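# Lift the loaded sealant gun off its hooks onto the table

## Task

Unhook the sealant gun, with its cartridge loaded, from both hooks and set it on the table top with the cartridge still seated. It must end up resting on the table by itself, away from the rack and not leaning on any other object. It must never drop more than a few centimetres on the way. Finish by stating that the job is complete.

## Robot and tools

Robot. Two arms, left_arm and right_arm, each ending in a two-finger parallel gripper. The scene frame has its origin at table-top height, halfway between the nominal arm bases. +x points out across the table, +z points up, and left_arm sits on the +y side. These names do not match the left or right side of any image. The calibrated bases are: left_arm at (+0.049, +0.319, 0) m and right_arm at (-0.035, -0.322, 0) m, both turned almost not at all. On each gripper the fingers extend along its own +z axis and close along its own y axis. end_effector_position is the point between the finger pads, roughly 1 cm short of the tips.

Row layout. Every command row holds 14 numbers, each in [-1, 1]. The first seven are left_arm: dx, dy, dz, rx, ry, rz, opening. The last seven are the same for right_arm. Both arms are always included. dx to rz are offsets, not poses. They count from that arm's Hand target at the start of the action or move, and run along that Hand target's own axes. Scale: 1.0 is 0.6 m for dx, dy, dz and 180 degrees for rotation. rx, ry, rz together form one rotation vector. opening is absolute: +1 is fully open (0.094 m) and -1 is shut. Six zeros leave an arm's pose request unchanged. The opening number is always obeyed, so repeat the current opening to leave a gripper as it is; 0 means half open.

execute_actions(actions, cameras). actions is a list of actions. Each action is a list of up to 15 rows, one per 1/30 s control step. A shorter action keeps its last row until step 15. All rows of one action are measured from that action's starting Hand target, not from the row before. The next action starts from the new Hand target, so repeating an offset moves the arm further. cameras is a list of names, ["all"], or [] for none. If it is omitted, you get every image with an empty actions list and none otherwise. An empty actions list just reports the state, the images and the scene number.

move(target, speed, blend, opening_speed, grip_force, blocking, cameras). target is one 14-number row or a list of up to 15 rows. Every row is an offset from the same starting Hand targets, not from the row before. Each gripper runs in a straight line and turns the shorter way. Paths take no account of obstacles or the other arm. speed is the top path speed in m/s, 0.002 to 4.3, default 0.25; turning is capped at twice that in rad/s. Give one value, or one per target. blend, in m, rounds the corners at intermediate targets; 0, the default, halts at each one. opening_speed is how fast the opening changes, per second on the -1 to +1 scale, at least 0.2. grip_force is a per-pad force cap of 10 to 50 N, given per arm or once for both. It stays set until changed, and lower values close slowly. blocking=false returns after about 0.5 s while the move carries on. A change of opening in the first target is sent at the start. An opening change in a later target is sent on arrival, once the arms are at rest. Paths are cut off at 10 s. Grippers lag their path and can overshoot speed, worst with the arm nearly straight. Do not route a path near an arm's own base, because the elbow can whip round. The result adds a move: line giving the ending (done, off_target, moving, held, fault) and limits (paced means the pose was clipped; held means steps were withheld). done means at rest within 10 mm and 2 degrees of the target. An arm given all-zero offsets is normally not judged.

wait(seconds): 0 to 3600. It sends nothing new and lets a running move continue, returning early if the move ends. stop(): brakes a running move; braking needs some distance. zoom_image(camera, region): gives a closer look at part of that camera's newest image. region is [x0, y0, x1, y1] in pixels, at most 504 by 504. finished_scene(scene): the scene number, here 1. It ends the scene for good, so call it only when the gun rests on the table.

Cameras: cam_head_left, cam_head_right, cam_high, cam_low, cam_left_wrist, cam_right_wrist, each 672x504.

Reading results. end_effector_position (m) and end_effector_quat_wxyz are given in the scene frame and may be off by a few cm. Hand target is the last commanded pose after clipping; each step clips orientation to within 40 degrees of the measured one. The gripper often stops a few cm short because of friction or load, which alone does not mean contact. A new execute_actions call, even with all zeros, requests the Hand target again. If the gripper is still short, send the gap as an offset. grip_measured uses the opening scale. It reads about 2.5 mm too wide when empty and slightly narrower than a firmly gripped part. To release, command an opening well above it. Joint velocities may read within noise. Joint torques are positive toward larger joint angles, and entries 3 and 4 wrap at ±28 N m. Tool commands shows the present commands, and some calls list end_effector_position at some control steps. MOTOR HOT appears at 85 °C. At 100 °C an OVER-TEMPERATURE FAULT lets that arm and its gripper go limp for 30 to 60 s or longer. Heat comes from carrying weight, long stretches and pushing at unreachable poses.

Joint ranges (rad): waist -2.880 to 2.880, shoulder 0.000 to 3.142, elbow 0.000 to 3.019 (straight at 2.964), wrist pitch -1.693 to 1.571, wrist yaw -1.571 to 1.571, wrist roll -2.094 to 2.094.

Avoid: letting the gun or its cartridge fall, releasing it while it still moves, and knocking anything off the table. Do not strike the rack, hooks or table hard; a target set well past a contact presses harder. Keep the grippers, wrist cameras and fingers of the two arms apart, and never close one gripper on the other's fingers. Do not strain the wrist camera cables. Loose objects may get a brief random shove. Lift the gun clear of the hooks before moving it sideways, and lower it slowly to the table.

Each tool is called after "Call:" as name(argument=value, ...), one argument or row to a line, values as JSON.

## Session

Call:
execute_actions(
  actions=[],
)

Scene clock: 0.00 s.
left_arm: end_effector_position=(+0.4996, +0.3146, +0.1390) grip_measured=+1.000 end_effector_quat_wxyz=(+0.544, -0.408, +0.705, +0.201) | right_arm: end_effector_position=(+0.1870, -0.4500, +0.2804) grip_measured=+1.000 end_effector_quat_wxyz=(+0.315, -0.351, +0.881, -0.043)
Joint positions: left_arm=[-0.364 1.45 0.685 -0.053 -1.106 -0.933 0.094] | right_arm=[-0.911 0.762 0.89 -1.398 -0.581 -1.57 0.094]
Joint velocities: within noise
Joint torques (N m): no reading
Heat: left arm: hottest elbow 40 °C; right arm: hottest elbow 38 °C.
Hand target: left_arm +0.5065, +0.3120, +0.1467; +0.550, -0.413, +0.700, +0.194 | right_arm +0.1906, -0.4544, +0.2959; +0.320, -0.355, +0.876, -0.060
Tool commands: left_gripper/opening=+1.0 right_gripper/opening=+1.0

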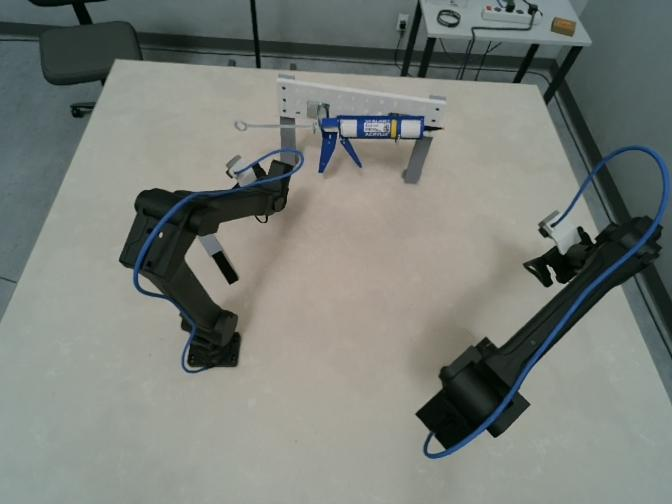

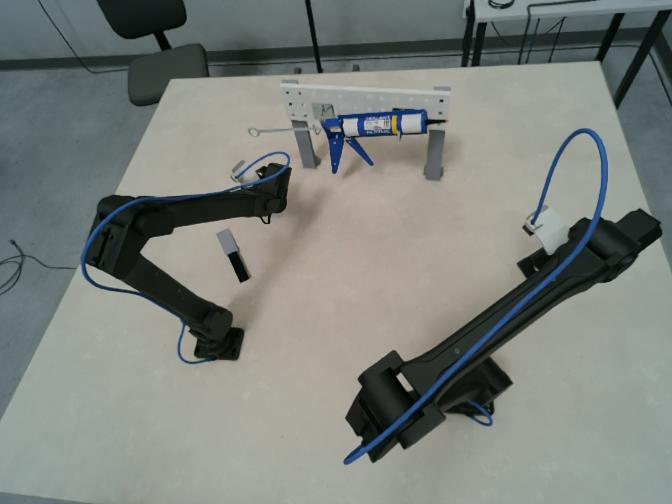

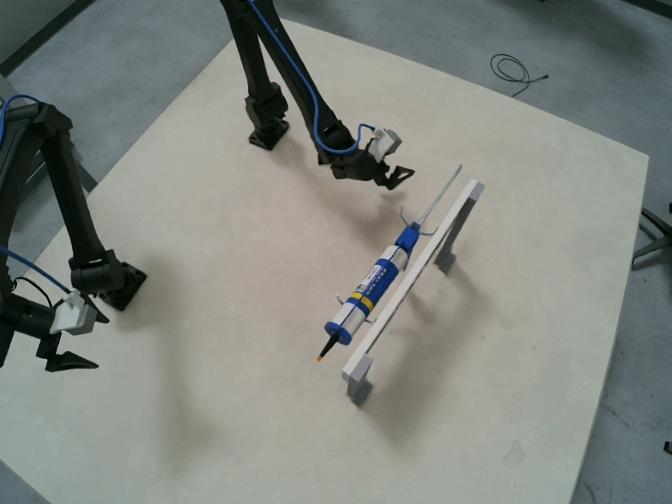

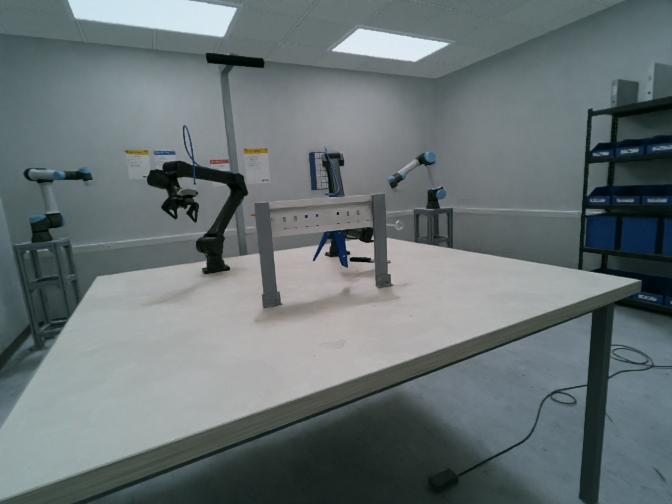

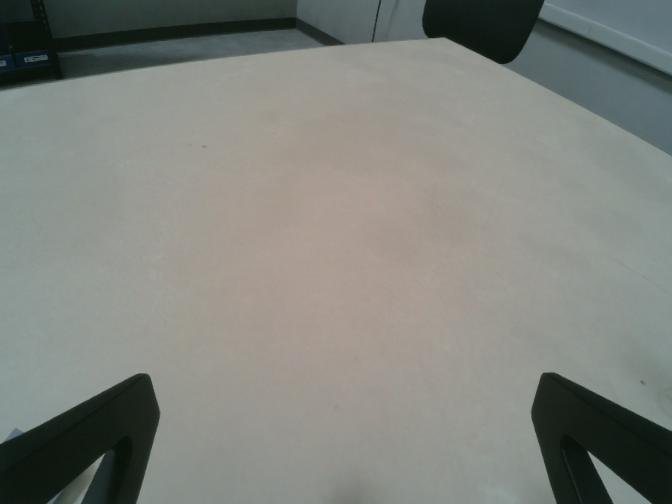

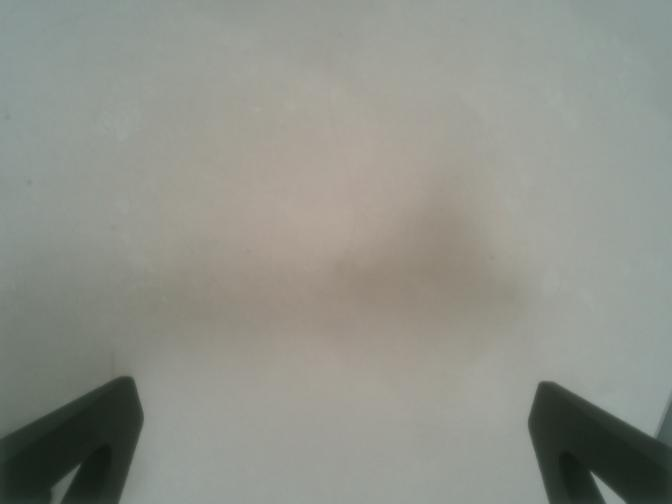

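Call:
zoom_image(
  camera="cam_head_left",
  region=[220, 60, 460, 240],
)

Call:
zoom_image(
  camera="cam_head_right",
  region=[220, 60, 460, 240],
)

Call:
zoom_image(
  camera="cam_high",
  region=[290, 140, 500, 400],
)

Call:
zoom_image(
  camera="cam_low",
  region=[240, 170, 420, 320],
)

Scaled by 2.100 from the camera's image (finer frame: 960x720).

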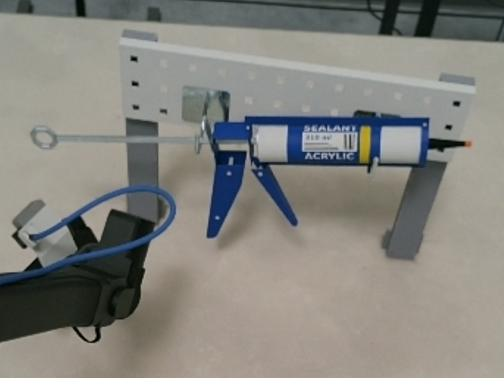

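Scaled by 2.100 from the camera's image (finer frame: 960x720).

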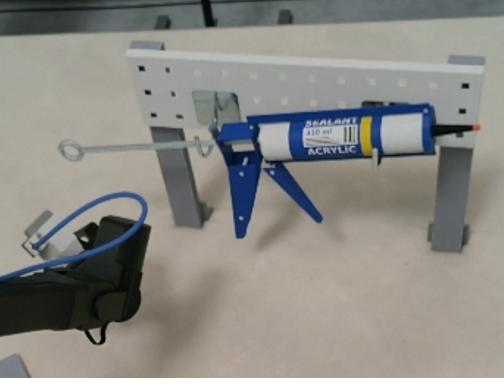

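Scaled by 1.938 from the camera's image (finer frame: 960x720).

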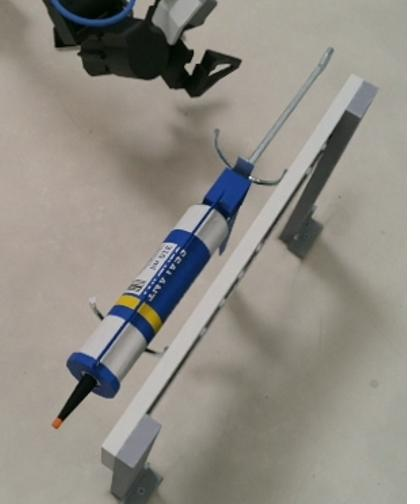

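Scaled by 2.800 from the camera's image (finer frame: 960x720).

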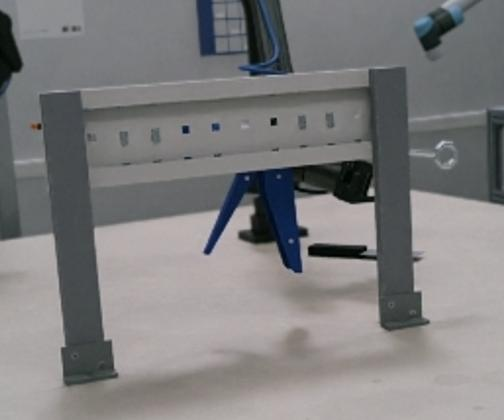

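Call:
move(
  target=[-0.007,-0.258,-0.628,0.175,-0.289,0.561,1,0,0,0,0,0,0,1],
  speed=0.3,
  cameras=["cam_high","cam_head_left","cam_left_wrist","cam_low"],
)

Scene clock: 89.20 s.
left_arm: end_effector_position=(+0.3994, -0.0409, +0.2737) grip_measured=+1.000 end_effector_quat_wxyz=(+0.485, +0.510, +0.500, +0.504) | right_arm: end_effector_position=(+0.1870, -0.4500, +0.2804) grip_measured=+1.000 end_effector_quat_wxyz=(+0.315, -0.351, +0.881, -0.043)
Joint positions: left_arm=[-1.118 1.405 0.745 0.611 -1.125 1.556 0.094] | right_arm=[-0.911 0.762 0.89 -1.398 -0.581 -1.57 0.094]
Joint torques (N m): left_arm=[0.73 -9.88 11.32 1.24 0.09 0.11] | right_arm=[-1.55 -0.38 11.1 1.32 -0.34 0.03]
Heat: left arm: hottest elbow 42 °C; right arm: hottest elbow 44 °C.
Hand target: left_arm +0.3997, -0.0503, +0.2994; +0.500, +0.500, +0.501, +0.499 | right_arm +0.1906, -0.4544, +0.2959; +0.320, -0.355, +0.876, -0.060
Off the commanded pose: left_arm 0.027 m, 2 deg | right_arm 0.017 m, 2 deg.
move: off_target (left_arm)
Images, in order (width x height): cam_head_left 672x504, cam_high 672x504, cam_low 672x504, cam_left_wrist 672x504.

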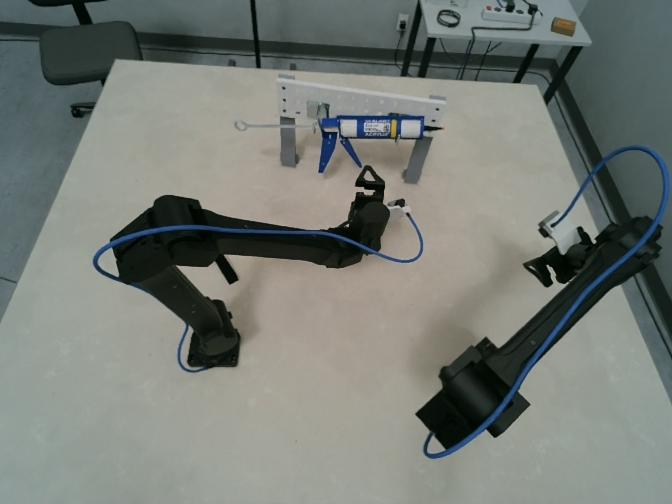

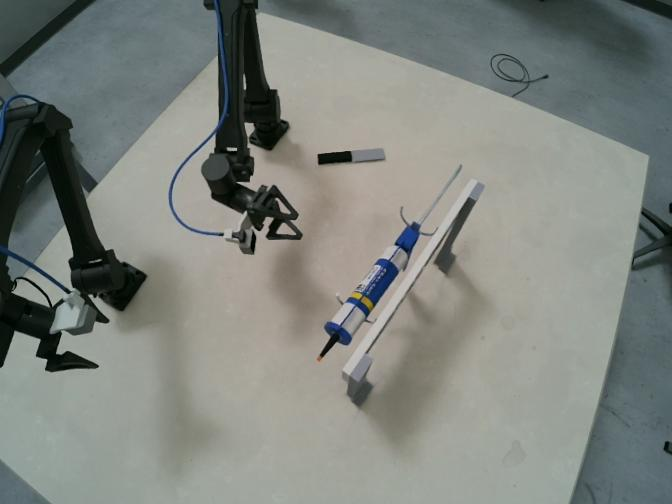

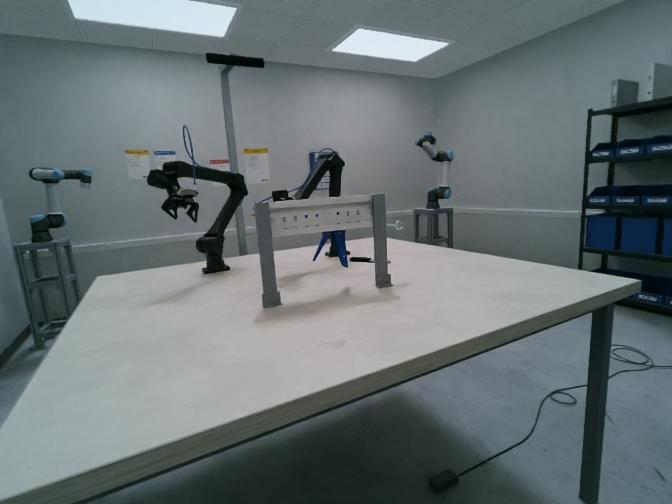

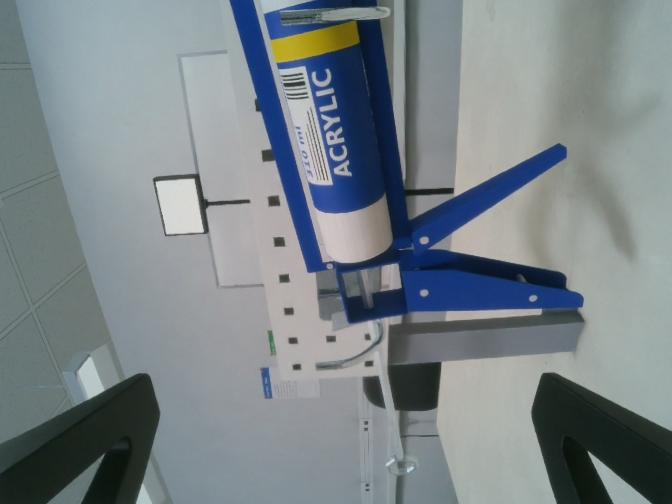

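Call:
move(
  target=[-0.027,0.02,0.183,0,0,-0.06,1,0,0,0,0,0,0,1],
  speed=0.15,
  cameras=["cam_high","cam_left_wrist"],
)

Scene clock: 121.07 s.
left_arm: end_effector_position=(+0.4996, -0.0583, +0.3019) grip_measured=+1.000 end_effector_quat_wxyz=(+0.537, +0.462, +0.539, +0.456) | right_arm: end_effector_position=(+0.1870, -0.4500, +0.2804) grip_measured=+1.000 end_effector_quat_wxyz=(+0.315, -0.351, +0.881, -0.043)
Joint positions: left_arm=[-0.939 1.525 0.951 0.561 -0.932 1.4 0.094] | right_arm=[-0.911 0.762 0.89 -1.398 -0.581 -1.57 0.094]
Joint torques (N m): left_arm=[1.85 -9.64 12.12 1.29 0.13 -0.18] | right_arm=[-1.55 -0.44 11.04 1.32 -0.36 0.03]
Heat: left arm: hottest elbow 46 °C; right arm: hottest elbow 45 °C.
Hand target: left_arm +0.5095, -0.0665, +0.3115; +0.545, +0.451, +0.545, +0.450 | right_arm +0.1906, -0.4544, +0.2959; +0.320, -0.355, +0.876, -0.060
Off the commanded pose: left_arm 0.016 m, 2 deg | right_arm 0.017 m, 2 deg.
move: off_target (left_arm)

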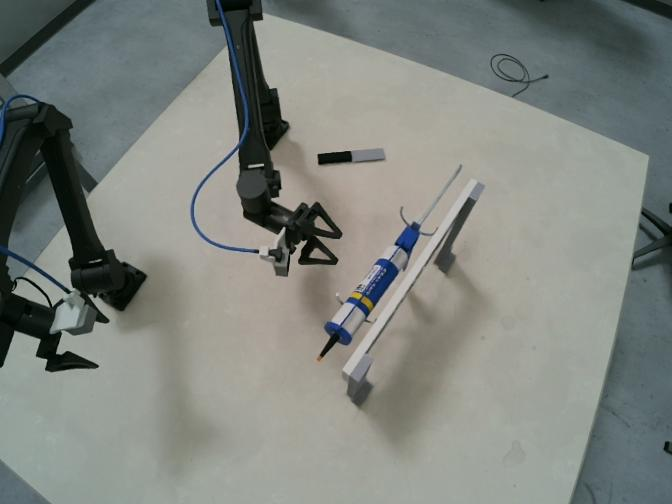

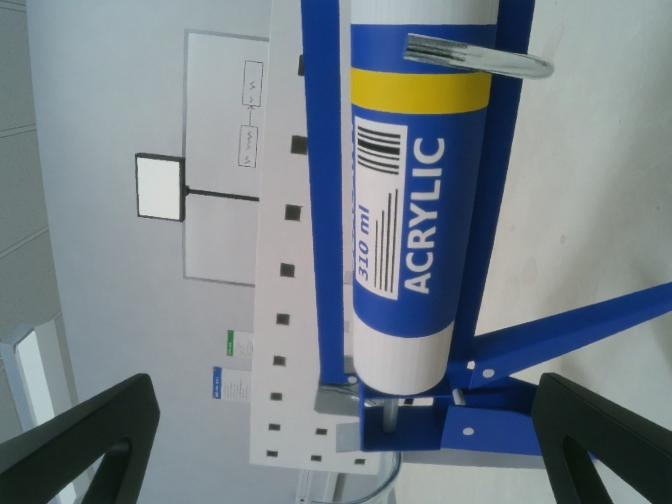

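Call:
move(
  target=[-0.01,-0.05,0.05,0,0,-0.012,1,0,0,0,0,0,0,1],
  speed=0.1,
  cameras=["cam_left_wrist"],
)

Scene clock: 138.40 s.
left_arm: end_effector_position=(+0.5279, -0.0719, +0.2666) grip_measured=+1.000 end_effector_quat_wxyz=(+0.533, +0.465, +0.547, +0.447) | right_arm: end_effector_position=(+0.1870, -0.4500, +0.2804) grip_measured=+1.000 end_effector_quat_wxyz=(+0.315, -0.351, +0.881, -0.043)
Joint positions: left_arm=[-0.908 1.635 0.996 0.587 -0.898 1.361 0.094] | right_arm=[-0.911 0.762 0.89 -1.398 -0.581 -1.57 0.094]
Joint torques (N m): left_arm=[2.14 -11.22 11.7 2.73 0.11 -0.18] | right_arm=[-1.67 -0.56 11.06 1.29 -0.38 0.04]
Heat: left arm: hottest elbow 45 °C; right arm: hottest elbow 45 °C.
Hand target: left_arm +0.5395, -0.0781, +0.2830; +0.553, +0.440, +0.554, +0.440 | right_arm +0.1906, -0.4544, +0.2959; +0.320, -0.355, +0.876, -0.060
Off the commanded pose: left_arm 0.021 m, 4 deg | right_arm 0.017 m, 2 deg.
move: off_target (left_arm)

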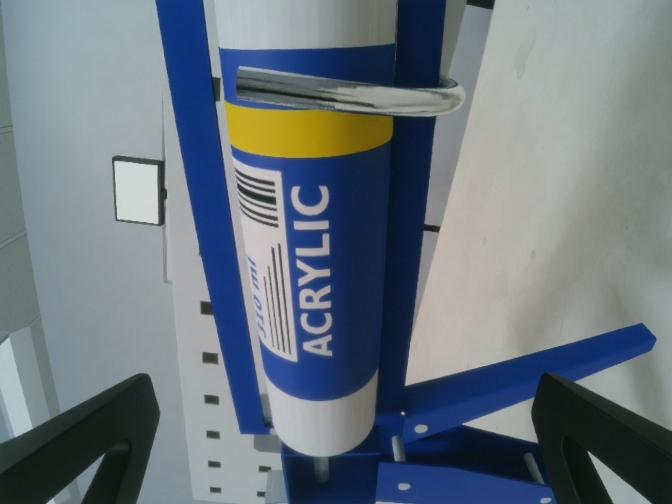

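Call:
move(
  target=[0.017,0.02,0.055,0,0,0,1,0,0,0,0,0,0,1],
  speed=0.1,
  cameras=["cam_left_wrist"],
)

Scene clock: 155.23 s.
left_arm: end_effector_position=(+0.5626, -0.0561, +0.2876) grip_measured=+1.000 end_effector_quat_wxyz=(+0.547, +0.448, +0.550, +0.445) | right_arm: end_effector_position=(+0.1870, -0.4500, +0.2804) grip_measured=+1.000 end_effector_quat_wxyz=(+0.315, -0.351, +0.881, -0.043)
Joint positions: left_arm=[-0.837 1.639 1.044 0.587 -0.834 1.361 0.094] | right_arm=[-0.911 0.762 0.89 -1.398 -0.581 -1.57 0.094]
Joint torques (N m): left_arm=[1.44 -10.93 11.93 1.42 0.15 -0.18] | right_arm=[-1.61 -0.73 11.03 1.39 -0.38 0]
Heat: left arm: hottest elbow 46 °C; right arm: hottest elbow 46 °C.
Hand target: left_arm +0.5724, -0.0654, +0.2924; +0.553, +0.440, +0.554, +0.440 | right_arm +0.1906, -0.4544, +0.2959; +0.320, -0.355, +0.876, -0.060
Off the commanded pose: left_arm 0.014 m, 1 deg | right_arm 0.017 m, 2 deg.
move: off_target (left_arm)

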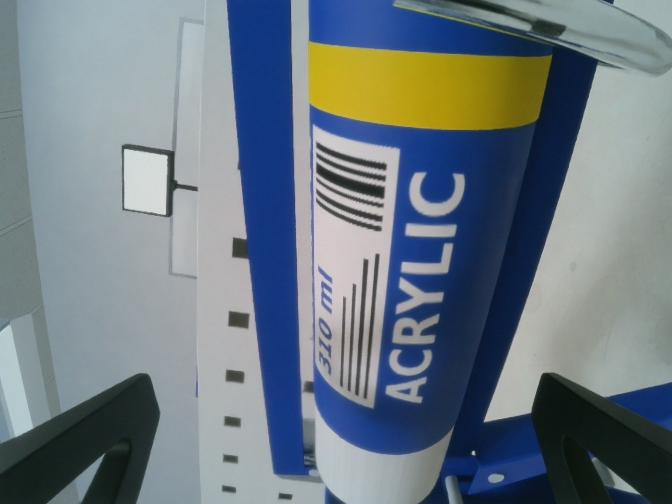

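Call:
move(
  target=[-0.004,-0.022,0,0,0,0,1,0,0,0,0,0,0,1],
  speed=0.1,
  cameras=["cam_left_wrist"],
)

Scene clock: 162.50 s.
left_arm: end_effector_position=(+0.5659, -0.0592, +0.2672) grip_measured=+1.000 end_effector_quat_wxyz=(+0.534, +0.459, +0.551, +0.448) | right_arm: end_effector_position=(+0.1870, -0.4500, +0.2804) grip_measured=+1.000 end_effector_quat_wxyz=(+0.315, -0.351, +0.881, -0.043)
Joint positions: left_arm=[-0.837 1.673 1.044 0.587 -0.837 1.361 0.094] | right_arm=[-0.911 0.762 0.89 -1.398 -0.581 -1.57 0.094]
Joint torques (N m): left_arm=[0.97 -11.81 11.58 2.56 0 -0.18] | right_arm=[-1.49 -0.32 11 1.37 -0.35 0.03]
Heat: left arm: hottest elbow 46 °C; right arm: hottest elbow 46 °C.
Hand target: left_arm +0.5724, -0.0708, +0.2801; +0.553, +0.440, +0.554, +0.440 | right_arm +0.1906, -0.4544, +0.2959; +0.320, -0.355, +0.876, -0.060
Off the commanded pose: left_arm 0.019 m, 3 deg | right_arm 0.017 m, 2 deg.
move: off_target (left_arm)

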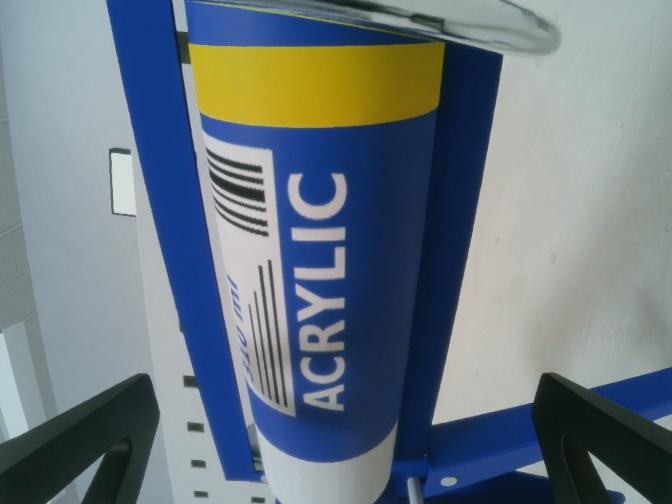

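Call:
move(
  target=[0,0.006,0.035,0,0,0,1,0,0,0,0,0,0,1],
  speed=0.08,
  cameras=["cam_left_wrist"],
)

Scene clock: 170.47 s.
left_arm: end_effector_position=(+0.5799, -0.0651, +0.2778) grip_measured=+1.000 end_effector_quat_wxyz=(+0.546, +0.453, +0.548, +0.443) | right_arm: end_effector_position=(+0.1870, -0.4500, +0.2804) grip_measured=+1.000 end_effector_quat_wxyz=(+0.315, -0.351, +0.881, -0.043)
Joint positions: left_arm=[-0.822 1.691 1.087 0.587 -0.811 1.361 0.094] | right_arm=[-0.911 0.762 0.89 -1.398 -0.581 -1.57 0.094]
Joint torques (N m): left_arm=[2.26 -11.63 11.9 1.78 0.14 -0.18] | right_arm=[-1.38 -0.38 11.03 1.47 -0.38 0.05]
Heat: left arm: hottest elbow 47 °C; right arm: hottest elbow 46 °C.
Hand target: left_arm +0.5934, -0.0699, +0.2835; +0.553, +0.440, +0.554, +0.440 | right_arm +0.1906, -0.4544, +0.2959; +0.320, -0.355, +0.876, -0.060
Off the commanded pose: left_arm 0.015 m, 2 deg | right_arm 0.017 m, 2 deg.
move: off_target (left_arm)

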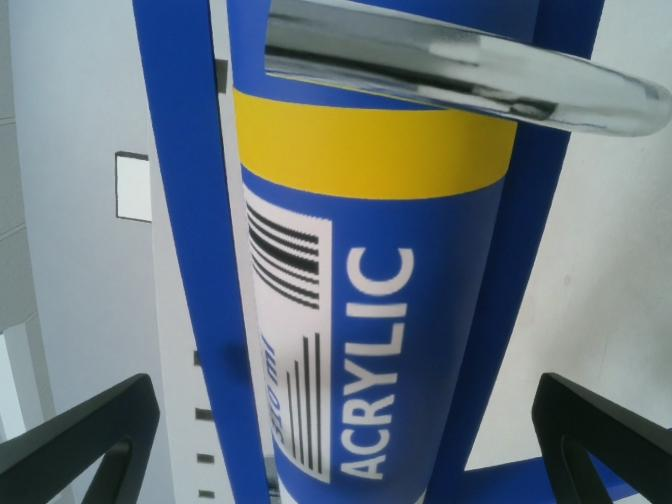

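Call:
move(
  target=[0.006,0,0.02,0,0,0,1,0,0,0,0,0,0,1],
  speed=0.06,
  cameras=["cam_left_wrist","cam_high"],
)

Call:
zoom_image(
  camera="cam_high",
  region=[260, 180, 460, 380],
)

Scene clock: 185.03 s.
left_arm: end_effector_position=(+0.5923, -0.0605, +0.2767) grip_measured=+1.000 end_effector_quat_wxyz=(+0.546, +0.452, +0.549, +0.444) | right_arm: end_effector_position=(+0.1870, -0.4500, +0.2804) grip_measured=+1.000 end_effector_quat_wxyz=(+0.315, -0.351, +0.881, -0.043)
Joint positions: left_arm=[-0.799 1.705 1.102 0.587 -0.79 1.361 0.094] | right_arm=[-0.911 0.762 0.89 -1.398 -0.581 -1.57 0.094]
Joint torques (N m): left_arm=[2.08 -11.87 12.11 1.68 0.15 -0.18] | right_arm=[-1.55 -0.44 11.04 1.37 -0.37 0.06]
Heat: left arm: hottest elbow 48 °C; right arm: hottest elbow 46 °C.
Hand target: left_arm +0.6055, -0.0664, +0.2829; +0.553, +0.440, +0.554, +0.440 | right_arm +0.1906, -0.4544, +0.2959; +0.320, -0.355, +0.876, -0.060
Off the commanded pose: left_arm 0.016 m, 2 deg | right_arm 0.017 m, 2 deg.
move: off_target (left_arm)
Images, in order (width x height): cam_high 672x504, cam_left_wrist 672x504.

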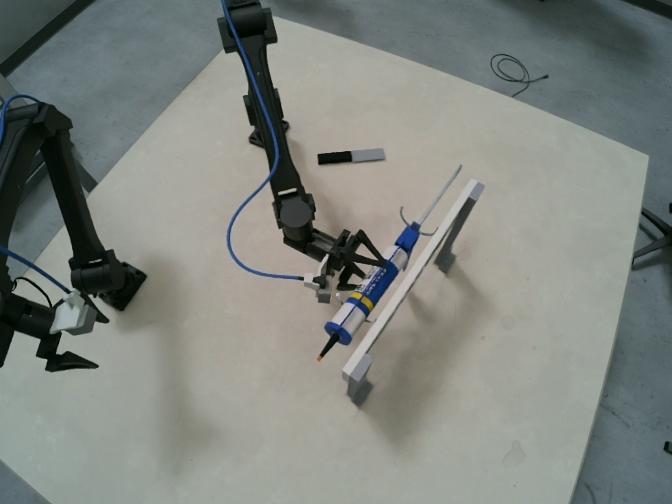

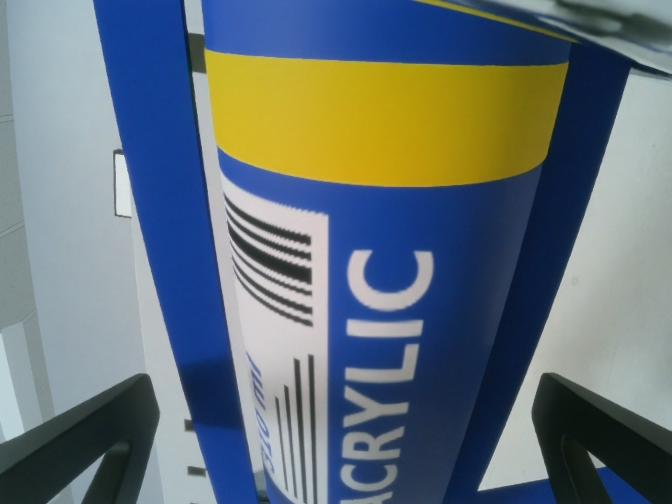

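Scaled by 2.520 from the camera's image (finer frame: 960x720).

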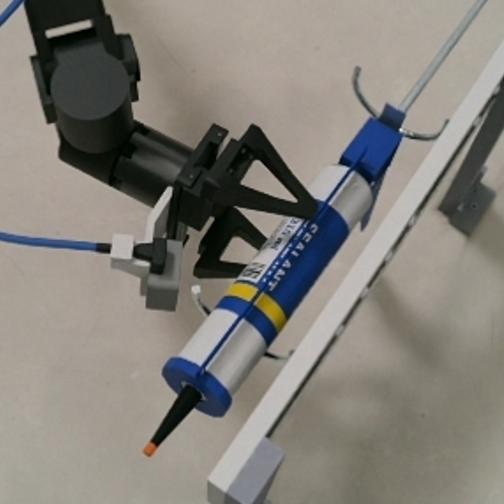

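Call:
execute_actions(
  actions=[],
  cameras=["cam_high","cam_head_left","cam_head_right"],
)

Call:
zoom_image(
  camera="cam_high",
  region=[300, 240, 380, 340],
)

Call:
zoom_image(
  camera="cam_head_left",
  region=[340, 90, 440, 190],
)

Call:
zoom_image(
  camera="cam_head_right",
  region=[340, 90, 440, 190],
)

Scene clock: 218.83 s.
left_arm: end_effector_position=(+0.5923, -0.0605, +0.2767) grip_measured=+1.000 end_effector_quat_wxyz=(+0.546, +0.452, +0.549, +0.444) | right_arm: end_effector_position=(+0.1870, -0.4500, +0.2804) grip_measured=+1.000 end_effector_quat_wxyz=(+0.315, -0.351, +0.881, -0.043)
Joint positions: left_arm=[-0.799 1.705 1.102 0.587 -0.79 1.361 0.094] | right_arm=[-0.911 0.762 0.89 -1.398 -0.581 -1.57 0.094]
Joint velocities: within noise
Joint torques (N m): left_arm=[2.08 -11.75 12.11 1.68 0.15 -0.17] | right_arm=[-1.38 -0.44 10.99 1.46 -0.34 0.01]
Heat: left arm: hottest elbow 46 °C; right arm: hottest elbow 46 °C.
Hand target: left_arm +0.6055, -0.0664, +0.2829; +0.553, +0.440, +0.554, +0.440 | right_arm +0.1906, -0.4544, +0.2959; +0.320, -0.355, +0.876, -0.060
Tool commands: left_gripper/opening=+1.0 right_gripper/opening=+1.0
Off the commanded pose: left_arm 0.016 m, 2 deg | right_arm 0.017 m, 2 deg.
Images, in order (width x height): cam_head_left 672x504, cam_head_right 672x504, cam_high 672x504.

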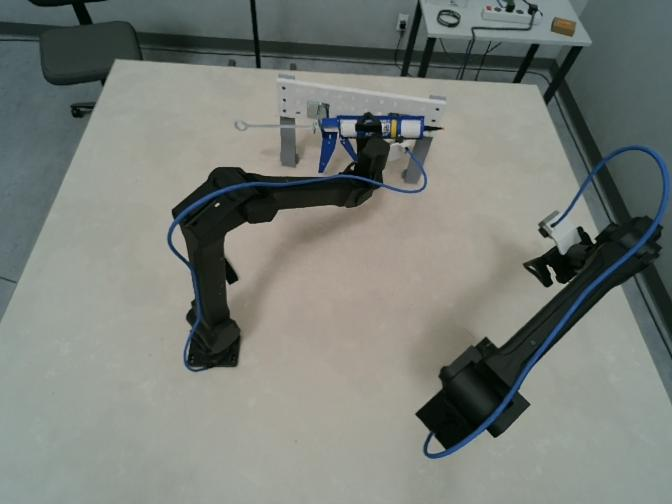

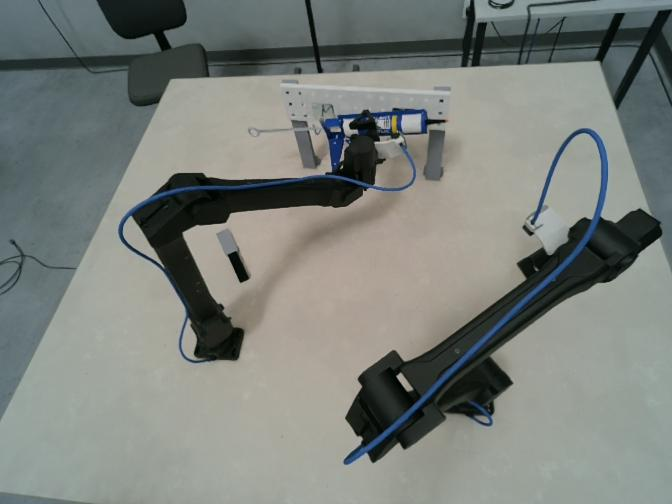

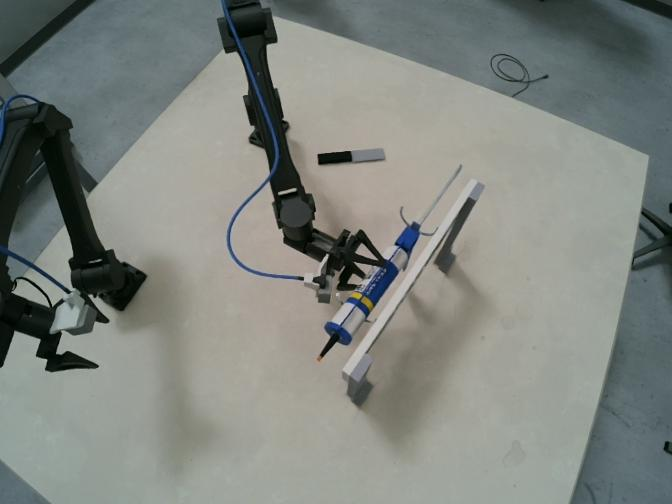

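Scaled by 5.040 from the camera's image (finer frame: 960x720).

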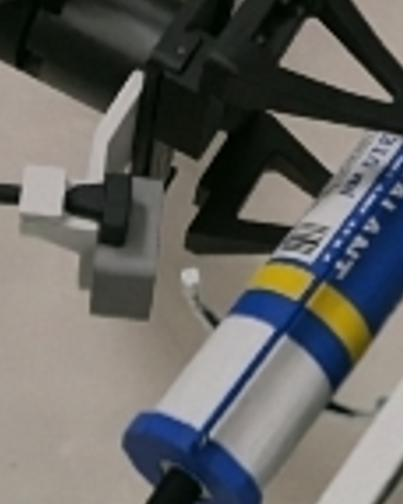

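Scaled by 5.040 from the camera's image (finer frame: 960x720).

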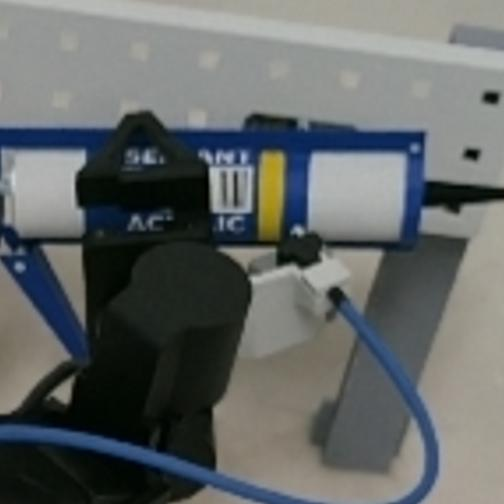

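Scaled by 5.040 from the camera's image (finer frame: 960x720).

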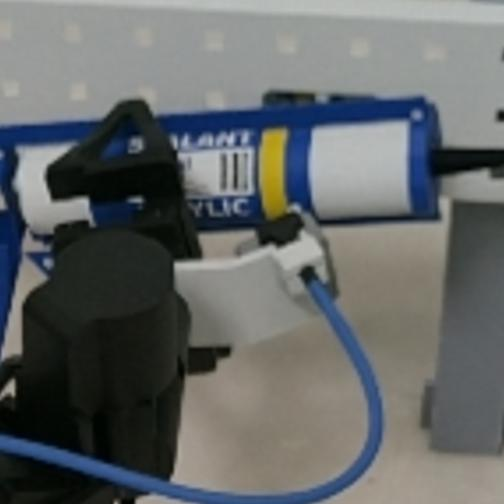

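Call:
move(
  target=[
    [0,0.005,-0.25,0,0,0,1,0,0,0,0,0,0,1],
    [0.893,0.322,-0.592,-0.113,0.487,0,1,0,0,0,0,0,0,1],
  ],
  speed=[0.12,0.4],
  cameras=["cam_high","cam_right_wrist"],
)

Scene clock: 259.27 s.
left_arm: end_effector_position=(+0.2480, +0.4964, +0.3279) grip_measured=+1.000 end_effector_quat_wxyz=(+0.059, -0.052, +0.703, +0.707) | right_arm: end_effector_position=(+0.1870, -0.4500, +0.2804) grip_measured=+1.000 end_effector_quat_wxyz=(+0.315, -0.351, +0.881, -0.043)
Joint positions: left_arm=[0.017 0.624 0.377 0.433 -1.542 1.599 0.094] | right_arm=[-0.911 0.762 0.89 -1.398 -0.581 -1.57 0.094]
Joint torques (N m): left_arm=[2.26 0.56 13.29 1.51 0.24 -0.15] | right_arm=[-1.55 -0.73 11.04 1.35 -0.36 0.05]
Heat: left arm: hottest elbow 46 °C; right arm: hottest elbow 46 °C.
Hand target: left_arm +0.2504, +0.4993, +0.3503; +0.080, -0.080, +0.702, +0.703 | right_arm +0.1906, -0.4544, +0.2959; +0.320, -0.355, +0.876, -0.060
Off the commanded pose: left_arm 0.023 m, 4 deg | right_arm 0.017 m, 2 deg.
move: off_target (left_arm)

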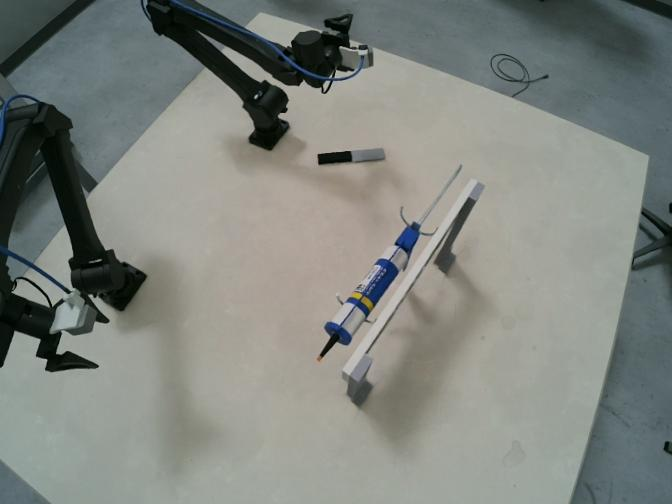

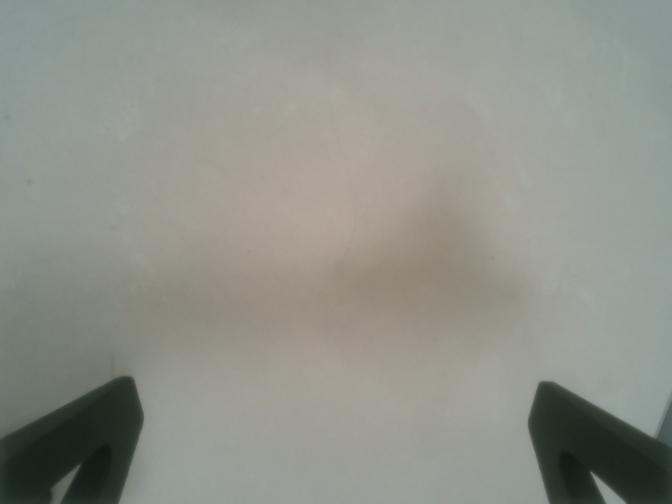

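Call:
move(
  target=[0,0,0,0,0,0,1,-0.652,0.226,0.347,0.303,-0.059,-0.328,1],
  speed=0.3,
  cameras=["cam_high","cam_right_wrist"],
)

Scene clock: 282.20 s.
left_arm: end_effector_position=(+0.2480, +0.4964, +0.3279) grip_measured=+1.000 end_effector_quat_wxyz=(+0.060, -0.054, +0.703, +0.706) | right_arm: end_effector_position=(+0.4389, -0.0839, +0.2599) grip_measured=+1.000 end_effector_quat_wxyz=(-0.419, +0.570, -0.449, +0.545)
Joint positions: left_arm=[0.017 0.624 0.377 0.433 -1.542 1.595 0.094] | right_arm=[0.666 1.372 0.692 0.609 0.686 -1.774 0.094]
Joint torques (N m): left_arm=[2.2 0.5 13.31 1.32 0.24 -0.16] | right_arm=[-0.73 -8.41 11.54 3.25 -0.06 0.02]
Heat: left arm: hottest elbow 47 °C; right arm: hottest elbow 47 °C.
Hand target: left_arm +0.2504, +0.4993, +0.3503; +0.080, -0.080, +0.702, +0.703 | right_arm +0.4493, -0.0699, +0.2898; -0.445, +0.550, -0.444, +0.550
Off the commanded pose: left_arm 0.023 m, 4 deg | right_arm 0.035 m, 4 deg.
move: off_target (right_arm)

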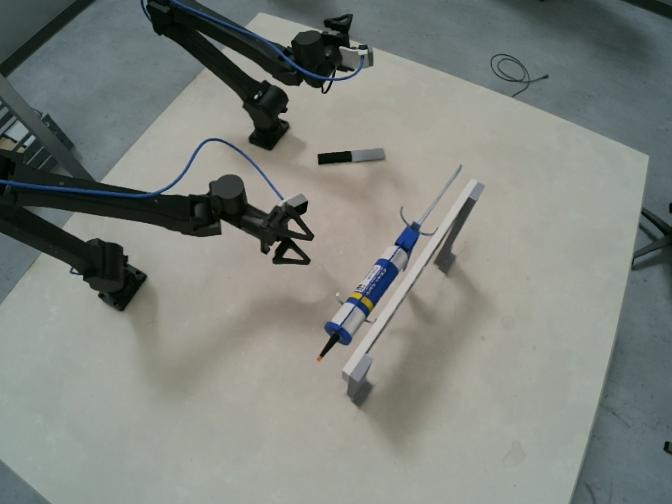

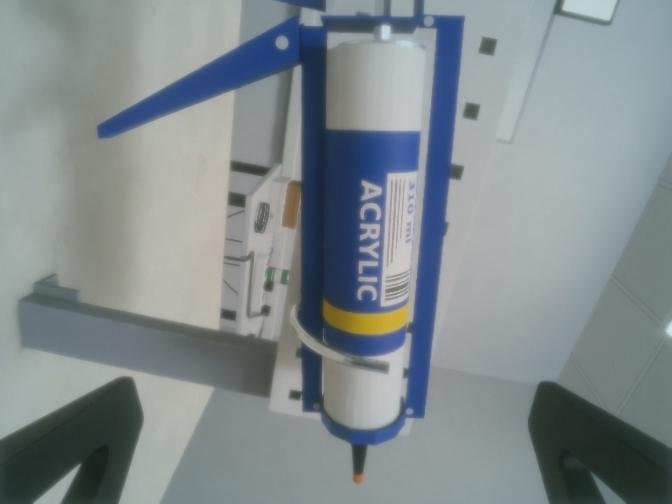

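Call:
move(
  target=[0,0,0,0,0,0,1,-0.008,-0.033,0.13,0,0,0,1],
  speed=0.12,
  cameras=["cam_right_wrist"],
)

Scene clock: 303.17 s.
left_arm: end_effector_position=(+0.2480, +0.4964, +0.3279) grip_measured=+1.000 end_effector_quat_wxyz=(+0.060, -0.054, +0.703, +0.706) | right_arm: end_effector_position=(+0.5116, -0.0625, +0.2830) grip_measured=+1.000 end_effector_quat_wxyz=(-0.434, +0.566, -0.444, +0.542)
Joint positions: left_arm=[0.017 0.624 0.377 0.433 -1.542 1.595 0.094] | right_arm=[0.596 1.511 0.897 0.571 0.595 -1.776 0.094]
Joint torques (N m): left_arm=[2.2 0.5 13.3 1.32 0.24 -0.16] | right_arm=[-2.55 -10.75 12.3 2.14 -0.06 0.04]
Heat: left arm: hottest elbow 47 °C; right arm: hottest elbow 47 °C.
Hand target: left_arm +0.2504, +0.4993, +0.3503; +0.080, -0.080, +0.702, +0.703 | right_arm +0.5273, -0.0611, +0.3083; -0.445, +0.550, -0.444, +0.550
Off the commanded pose: left_arm 0.023 m, 4 deg | right_arm 0.030 m, 2 deg.
move: off_target (right_arm)

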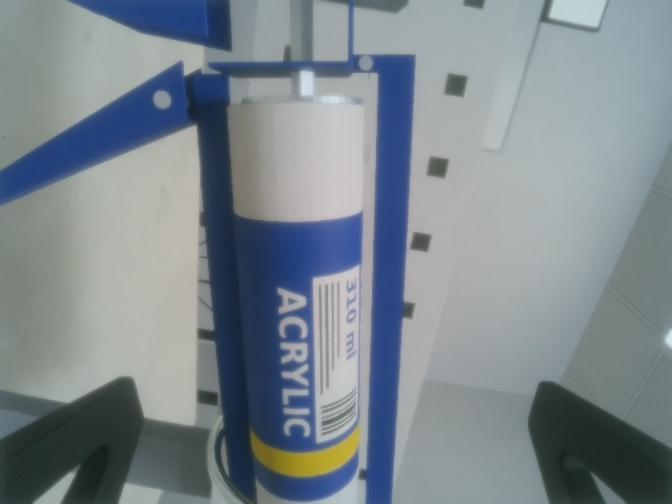

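Call:
move(
  target=[0,0,0,0,0,0,1,-0.013,0.014,0.06,0,0,0,1],
  speed=0.1,
  cameras=["cam_right_wrist"],
)

Scene clock: 353.47 s.
left_arm: end_effector_position=(+0.2480, +0.4964, +0.3279) grip_measured=+1.000 end_effector_quat_wxyz=(+0.060, -0.054, +0.703, +0.706) | right_arm: end_effector_position=(+0.5469, -0.0559, +0.2675) grip_measured=+1.000 end_effector_quat_wxyz=(-0.429, +0.572, -0.445, +0.539)
Joint positions: left_arm=[0.017 0.624 0.377 0.433 -1.542 1.595 0.094] | right_arm=[0.566 1.609 0.978 0.571 0.565 -1.776 0.094]
Joint torques (N m): left_arm=[2.26 0.5 13.31 1.33 0.24 -0.16] | right_arm=[-2.2 -12.63 12.14 2.58 -0.06 0.05]
Heat: left arm: hottest elbow 48 °C; right arm: hottest elbow 52 °C.
Hand target: left_arm +0.2504, +0.4993, +0.3503; +0.080, -0.080, +0.702, +0.703 | right_arm +0.5632, -0.0551, +0.2985; -0.445, +0.550, -0.444, +0.550
Off the commanded pose: left_arm 0.023 m, 4 deg | right_arm 0.035 m, 3 deg.
move: off_target (right_arm)

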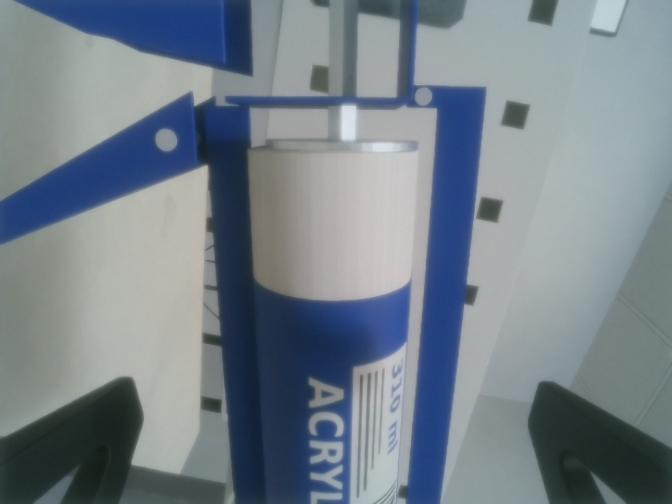

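Call:
move(
  target=[0,0,0,0,0,0,1,0,0,0.05,0,0,0,1],
  speed=0.08,
  cameras=["cam_right_wrist"],
)

Scene clock: 359.40 s.
left_arm: end_effector_position=(+0.2480, +0.4964, +0.3279) grip_measured=+1.000 end_effector_quat_wxyz=(+0.060, -0.054, +0.703, +0.706) | right_arm: end_effector_position=(+0.5770, -0.0551, +0.2716) grip_measured=+1.000 end_effector_quat_wxyz=(-0.433, +0.567, -0.445, +0.541)
Joint positions: left_arm=[0.017 0.624 0.377 0.433 -1.542 1.595 0.094] | right_arm=[0.536 1.666 1.055 0.565 0.534 -1.777 0.094]
Joint torques (N m): left_arm=[2.26 0.44 13.31 1.32 0.24 -0.16] | right_arm=[-2.61 -13.45 12.19 2.29 -0.08 0.04]
Heat: left arm: hottest elbow 48 °C; right arm: hottest elbow 51 °C.
Hand target: left_arm +0.2504, +0.4993, +0.3503; +0.080, -0.080, +0.702, +0.703 | right_arm +0.5933, -0.0550, +0.2985; -0.445, +0.550, -0.444, +0.550
Off the commanded pose: left_arm 0.023 m, 4 deg | right_arm 0.031 m, 3 deg.
move: off_target (right_arm)

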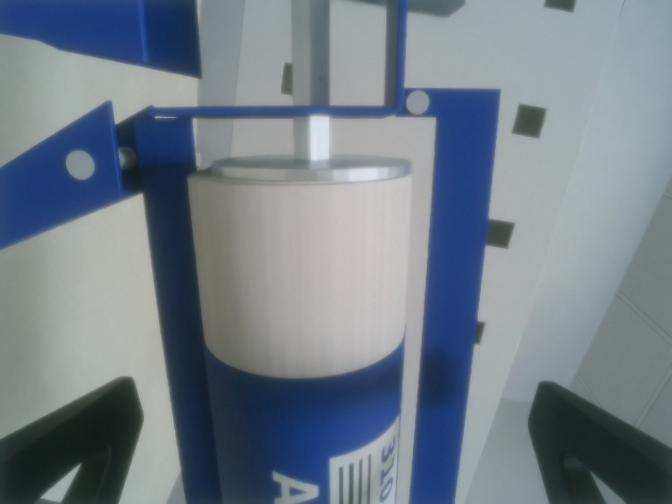

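Call:
move(
  target=[0,0,0,0,0,0,1,0,0.005,0.032,0,0,0,1],
  speed=0.06,
  cameras=["cam_right_wrist","cam_high"],
)

Call:
zoom_image(
  camera="cam_high",
  region=[300, 200, 420, 340],
)

Scene clock: 367.40 s.
left_arm: end_effector_position=(+0.2480, +0.4964, +0.3279) grip_measured=+1.000 end_effector_quat_wxyz=(+0.060, -0.054, +0.703, +0.706) | right_arm: end_effector_position=(+0.5949, -0.0536, +0.2699) grip_measured=+1.000 end_effector_quat_wxyz=(-0.435, +0.567, -0.444, +0.540)
Joint positions: left_arm=[0.017 0.624 0.377 0.433 -1.542 1.595 0.094] | right_arm=[0.52 1.705 1.101 0.559 0.515 -1.778 0.094]
Joint torques (N m): left_arm=[2.26 0.5 13.31 1.32 0.24 -0.16] | right_arm=[-2.9 -14.1 12.42 2.19 -0.06 0.05]
Heat: left arm: hottest elbow 48 °C; right arm: hottest elbow 51 °C.
Hand target: left_arm +0.2504, +0.4993, +0.3503; +0.080, -0.080, +0.702, +0.703 | right_arm +0.6124, -0.0558, +0.2955; -0.445, +0.550, -0.444, +0.550
Off the commanded pose: left_arm 0.023 m, 4 deg | right_arm 0.031 m, 3 deg.
move: off_target (right_arm)
Images, in order (width x height): cam_high 672x504, cam_right_wrist 672x504.

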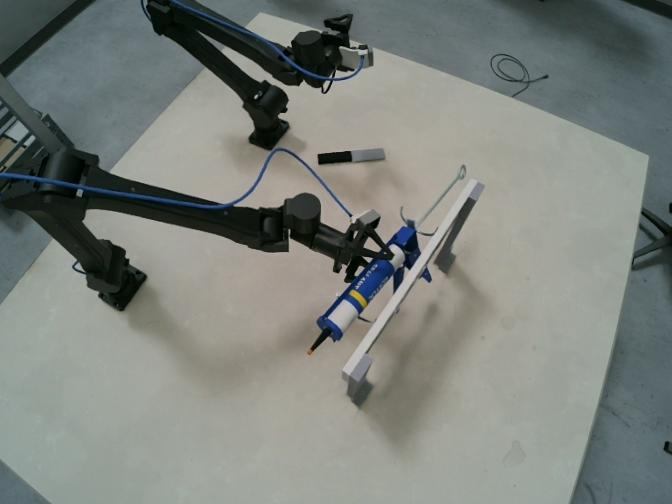

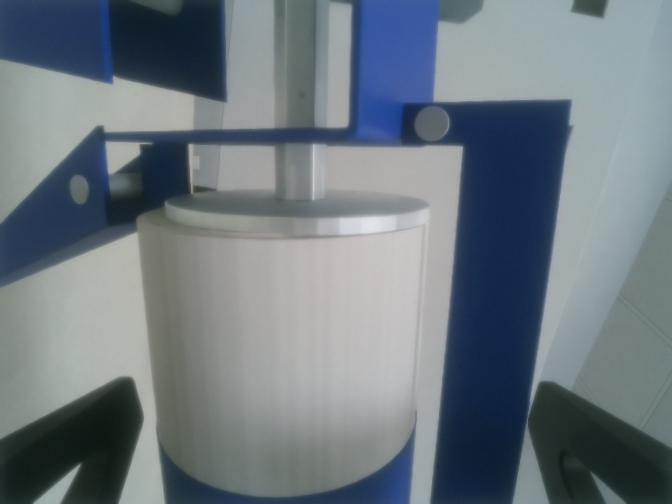

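Scaled by 3.600 from the camera's image (finer frame: 960x720).

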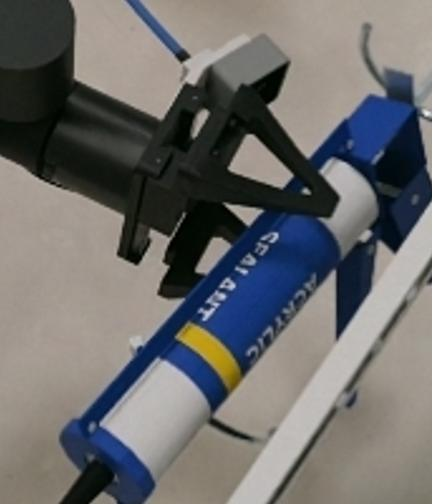

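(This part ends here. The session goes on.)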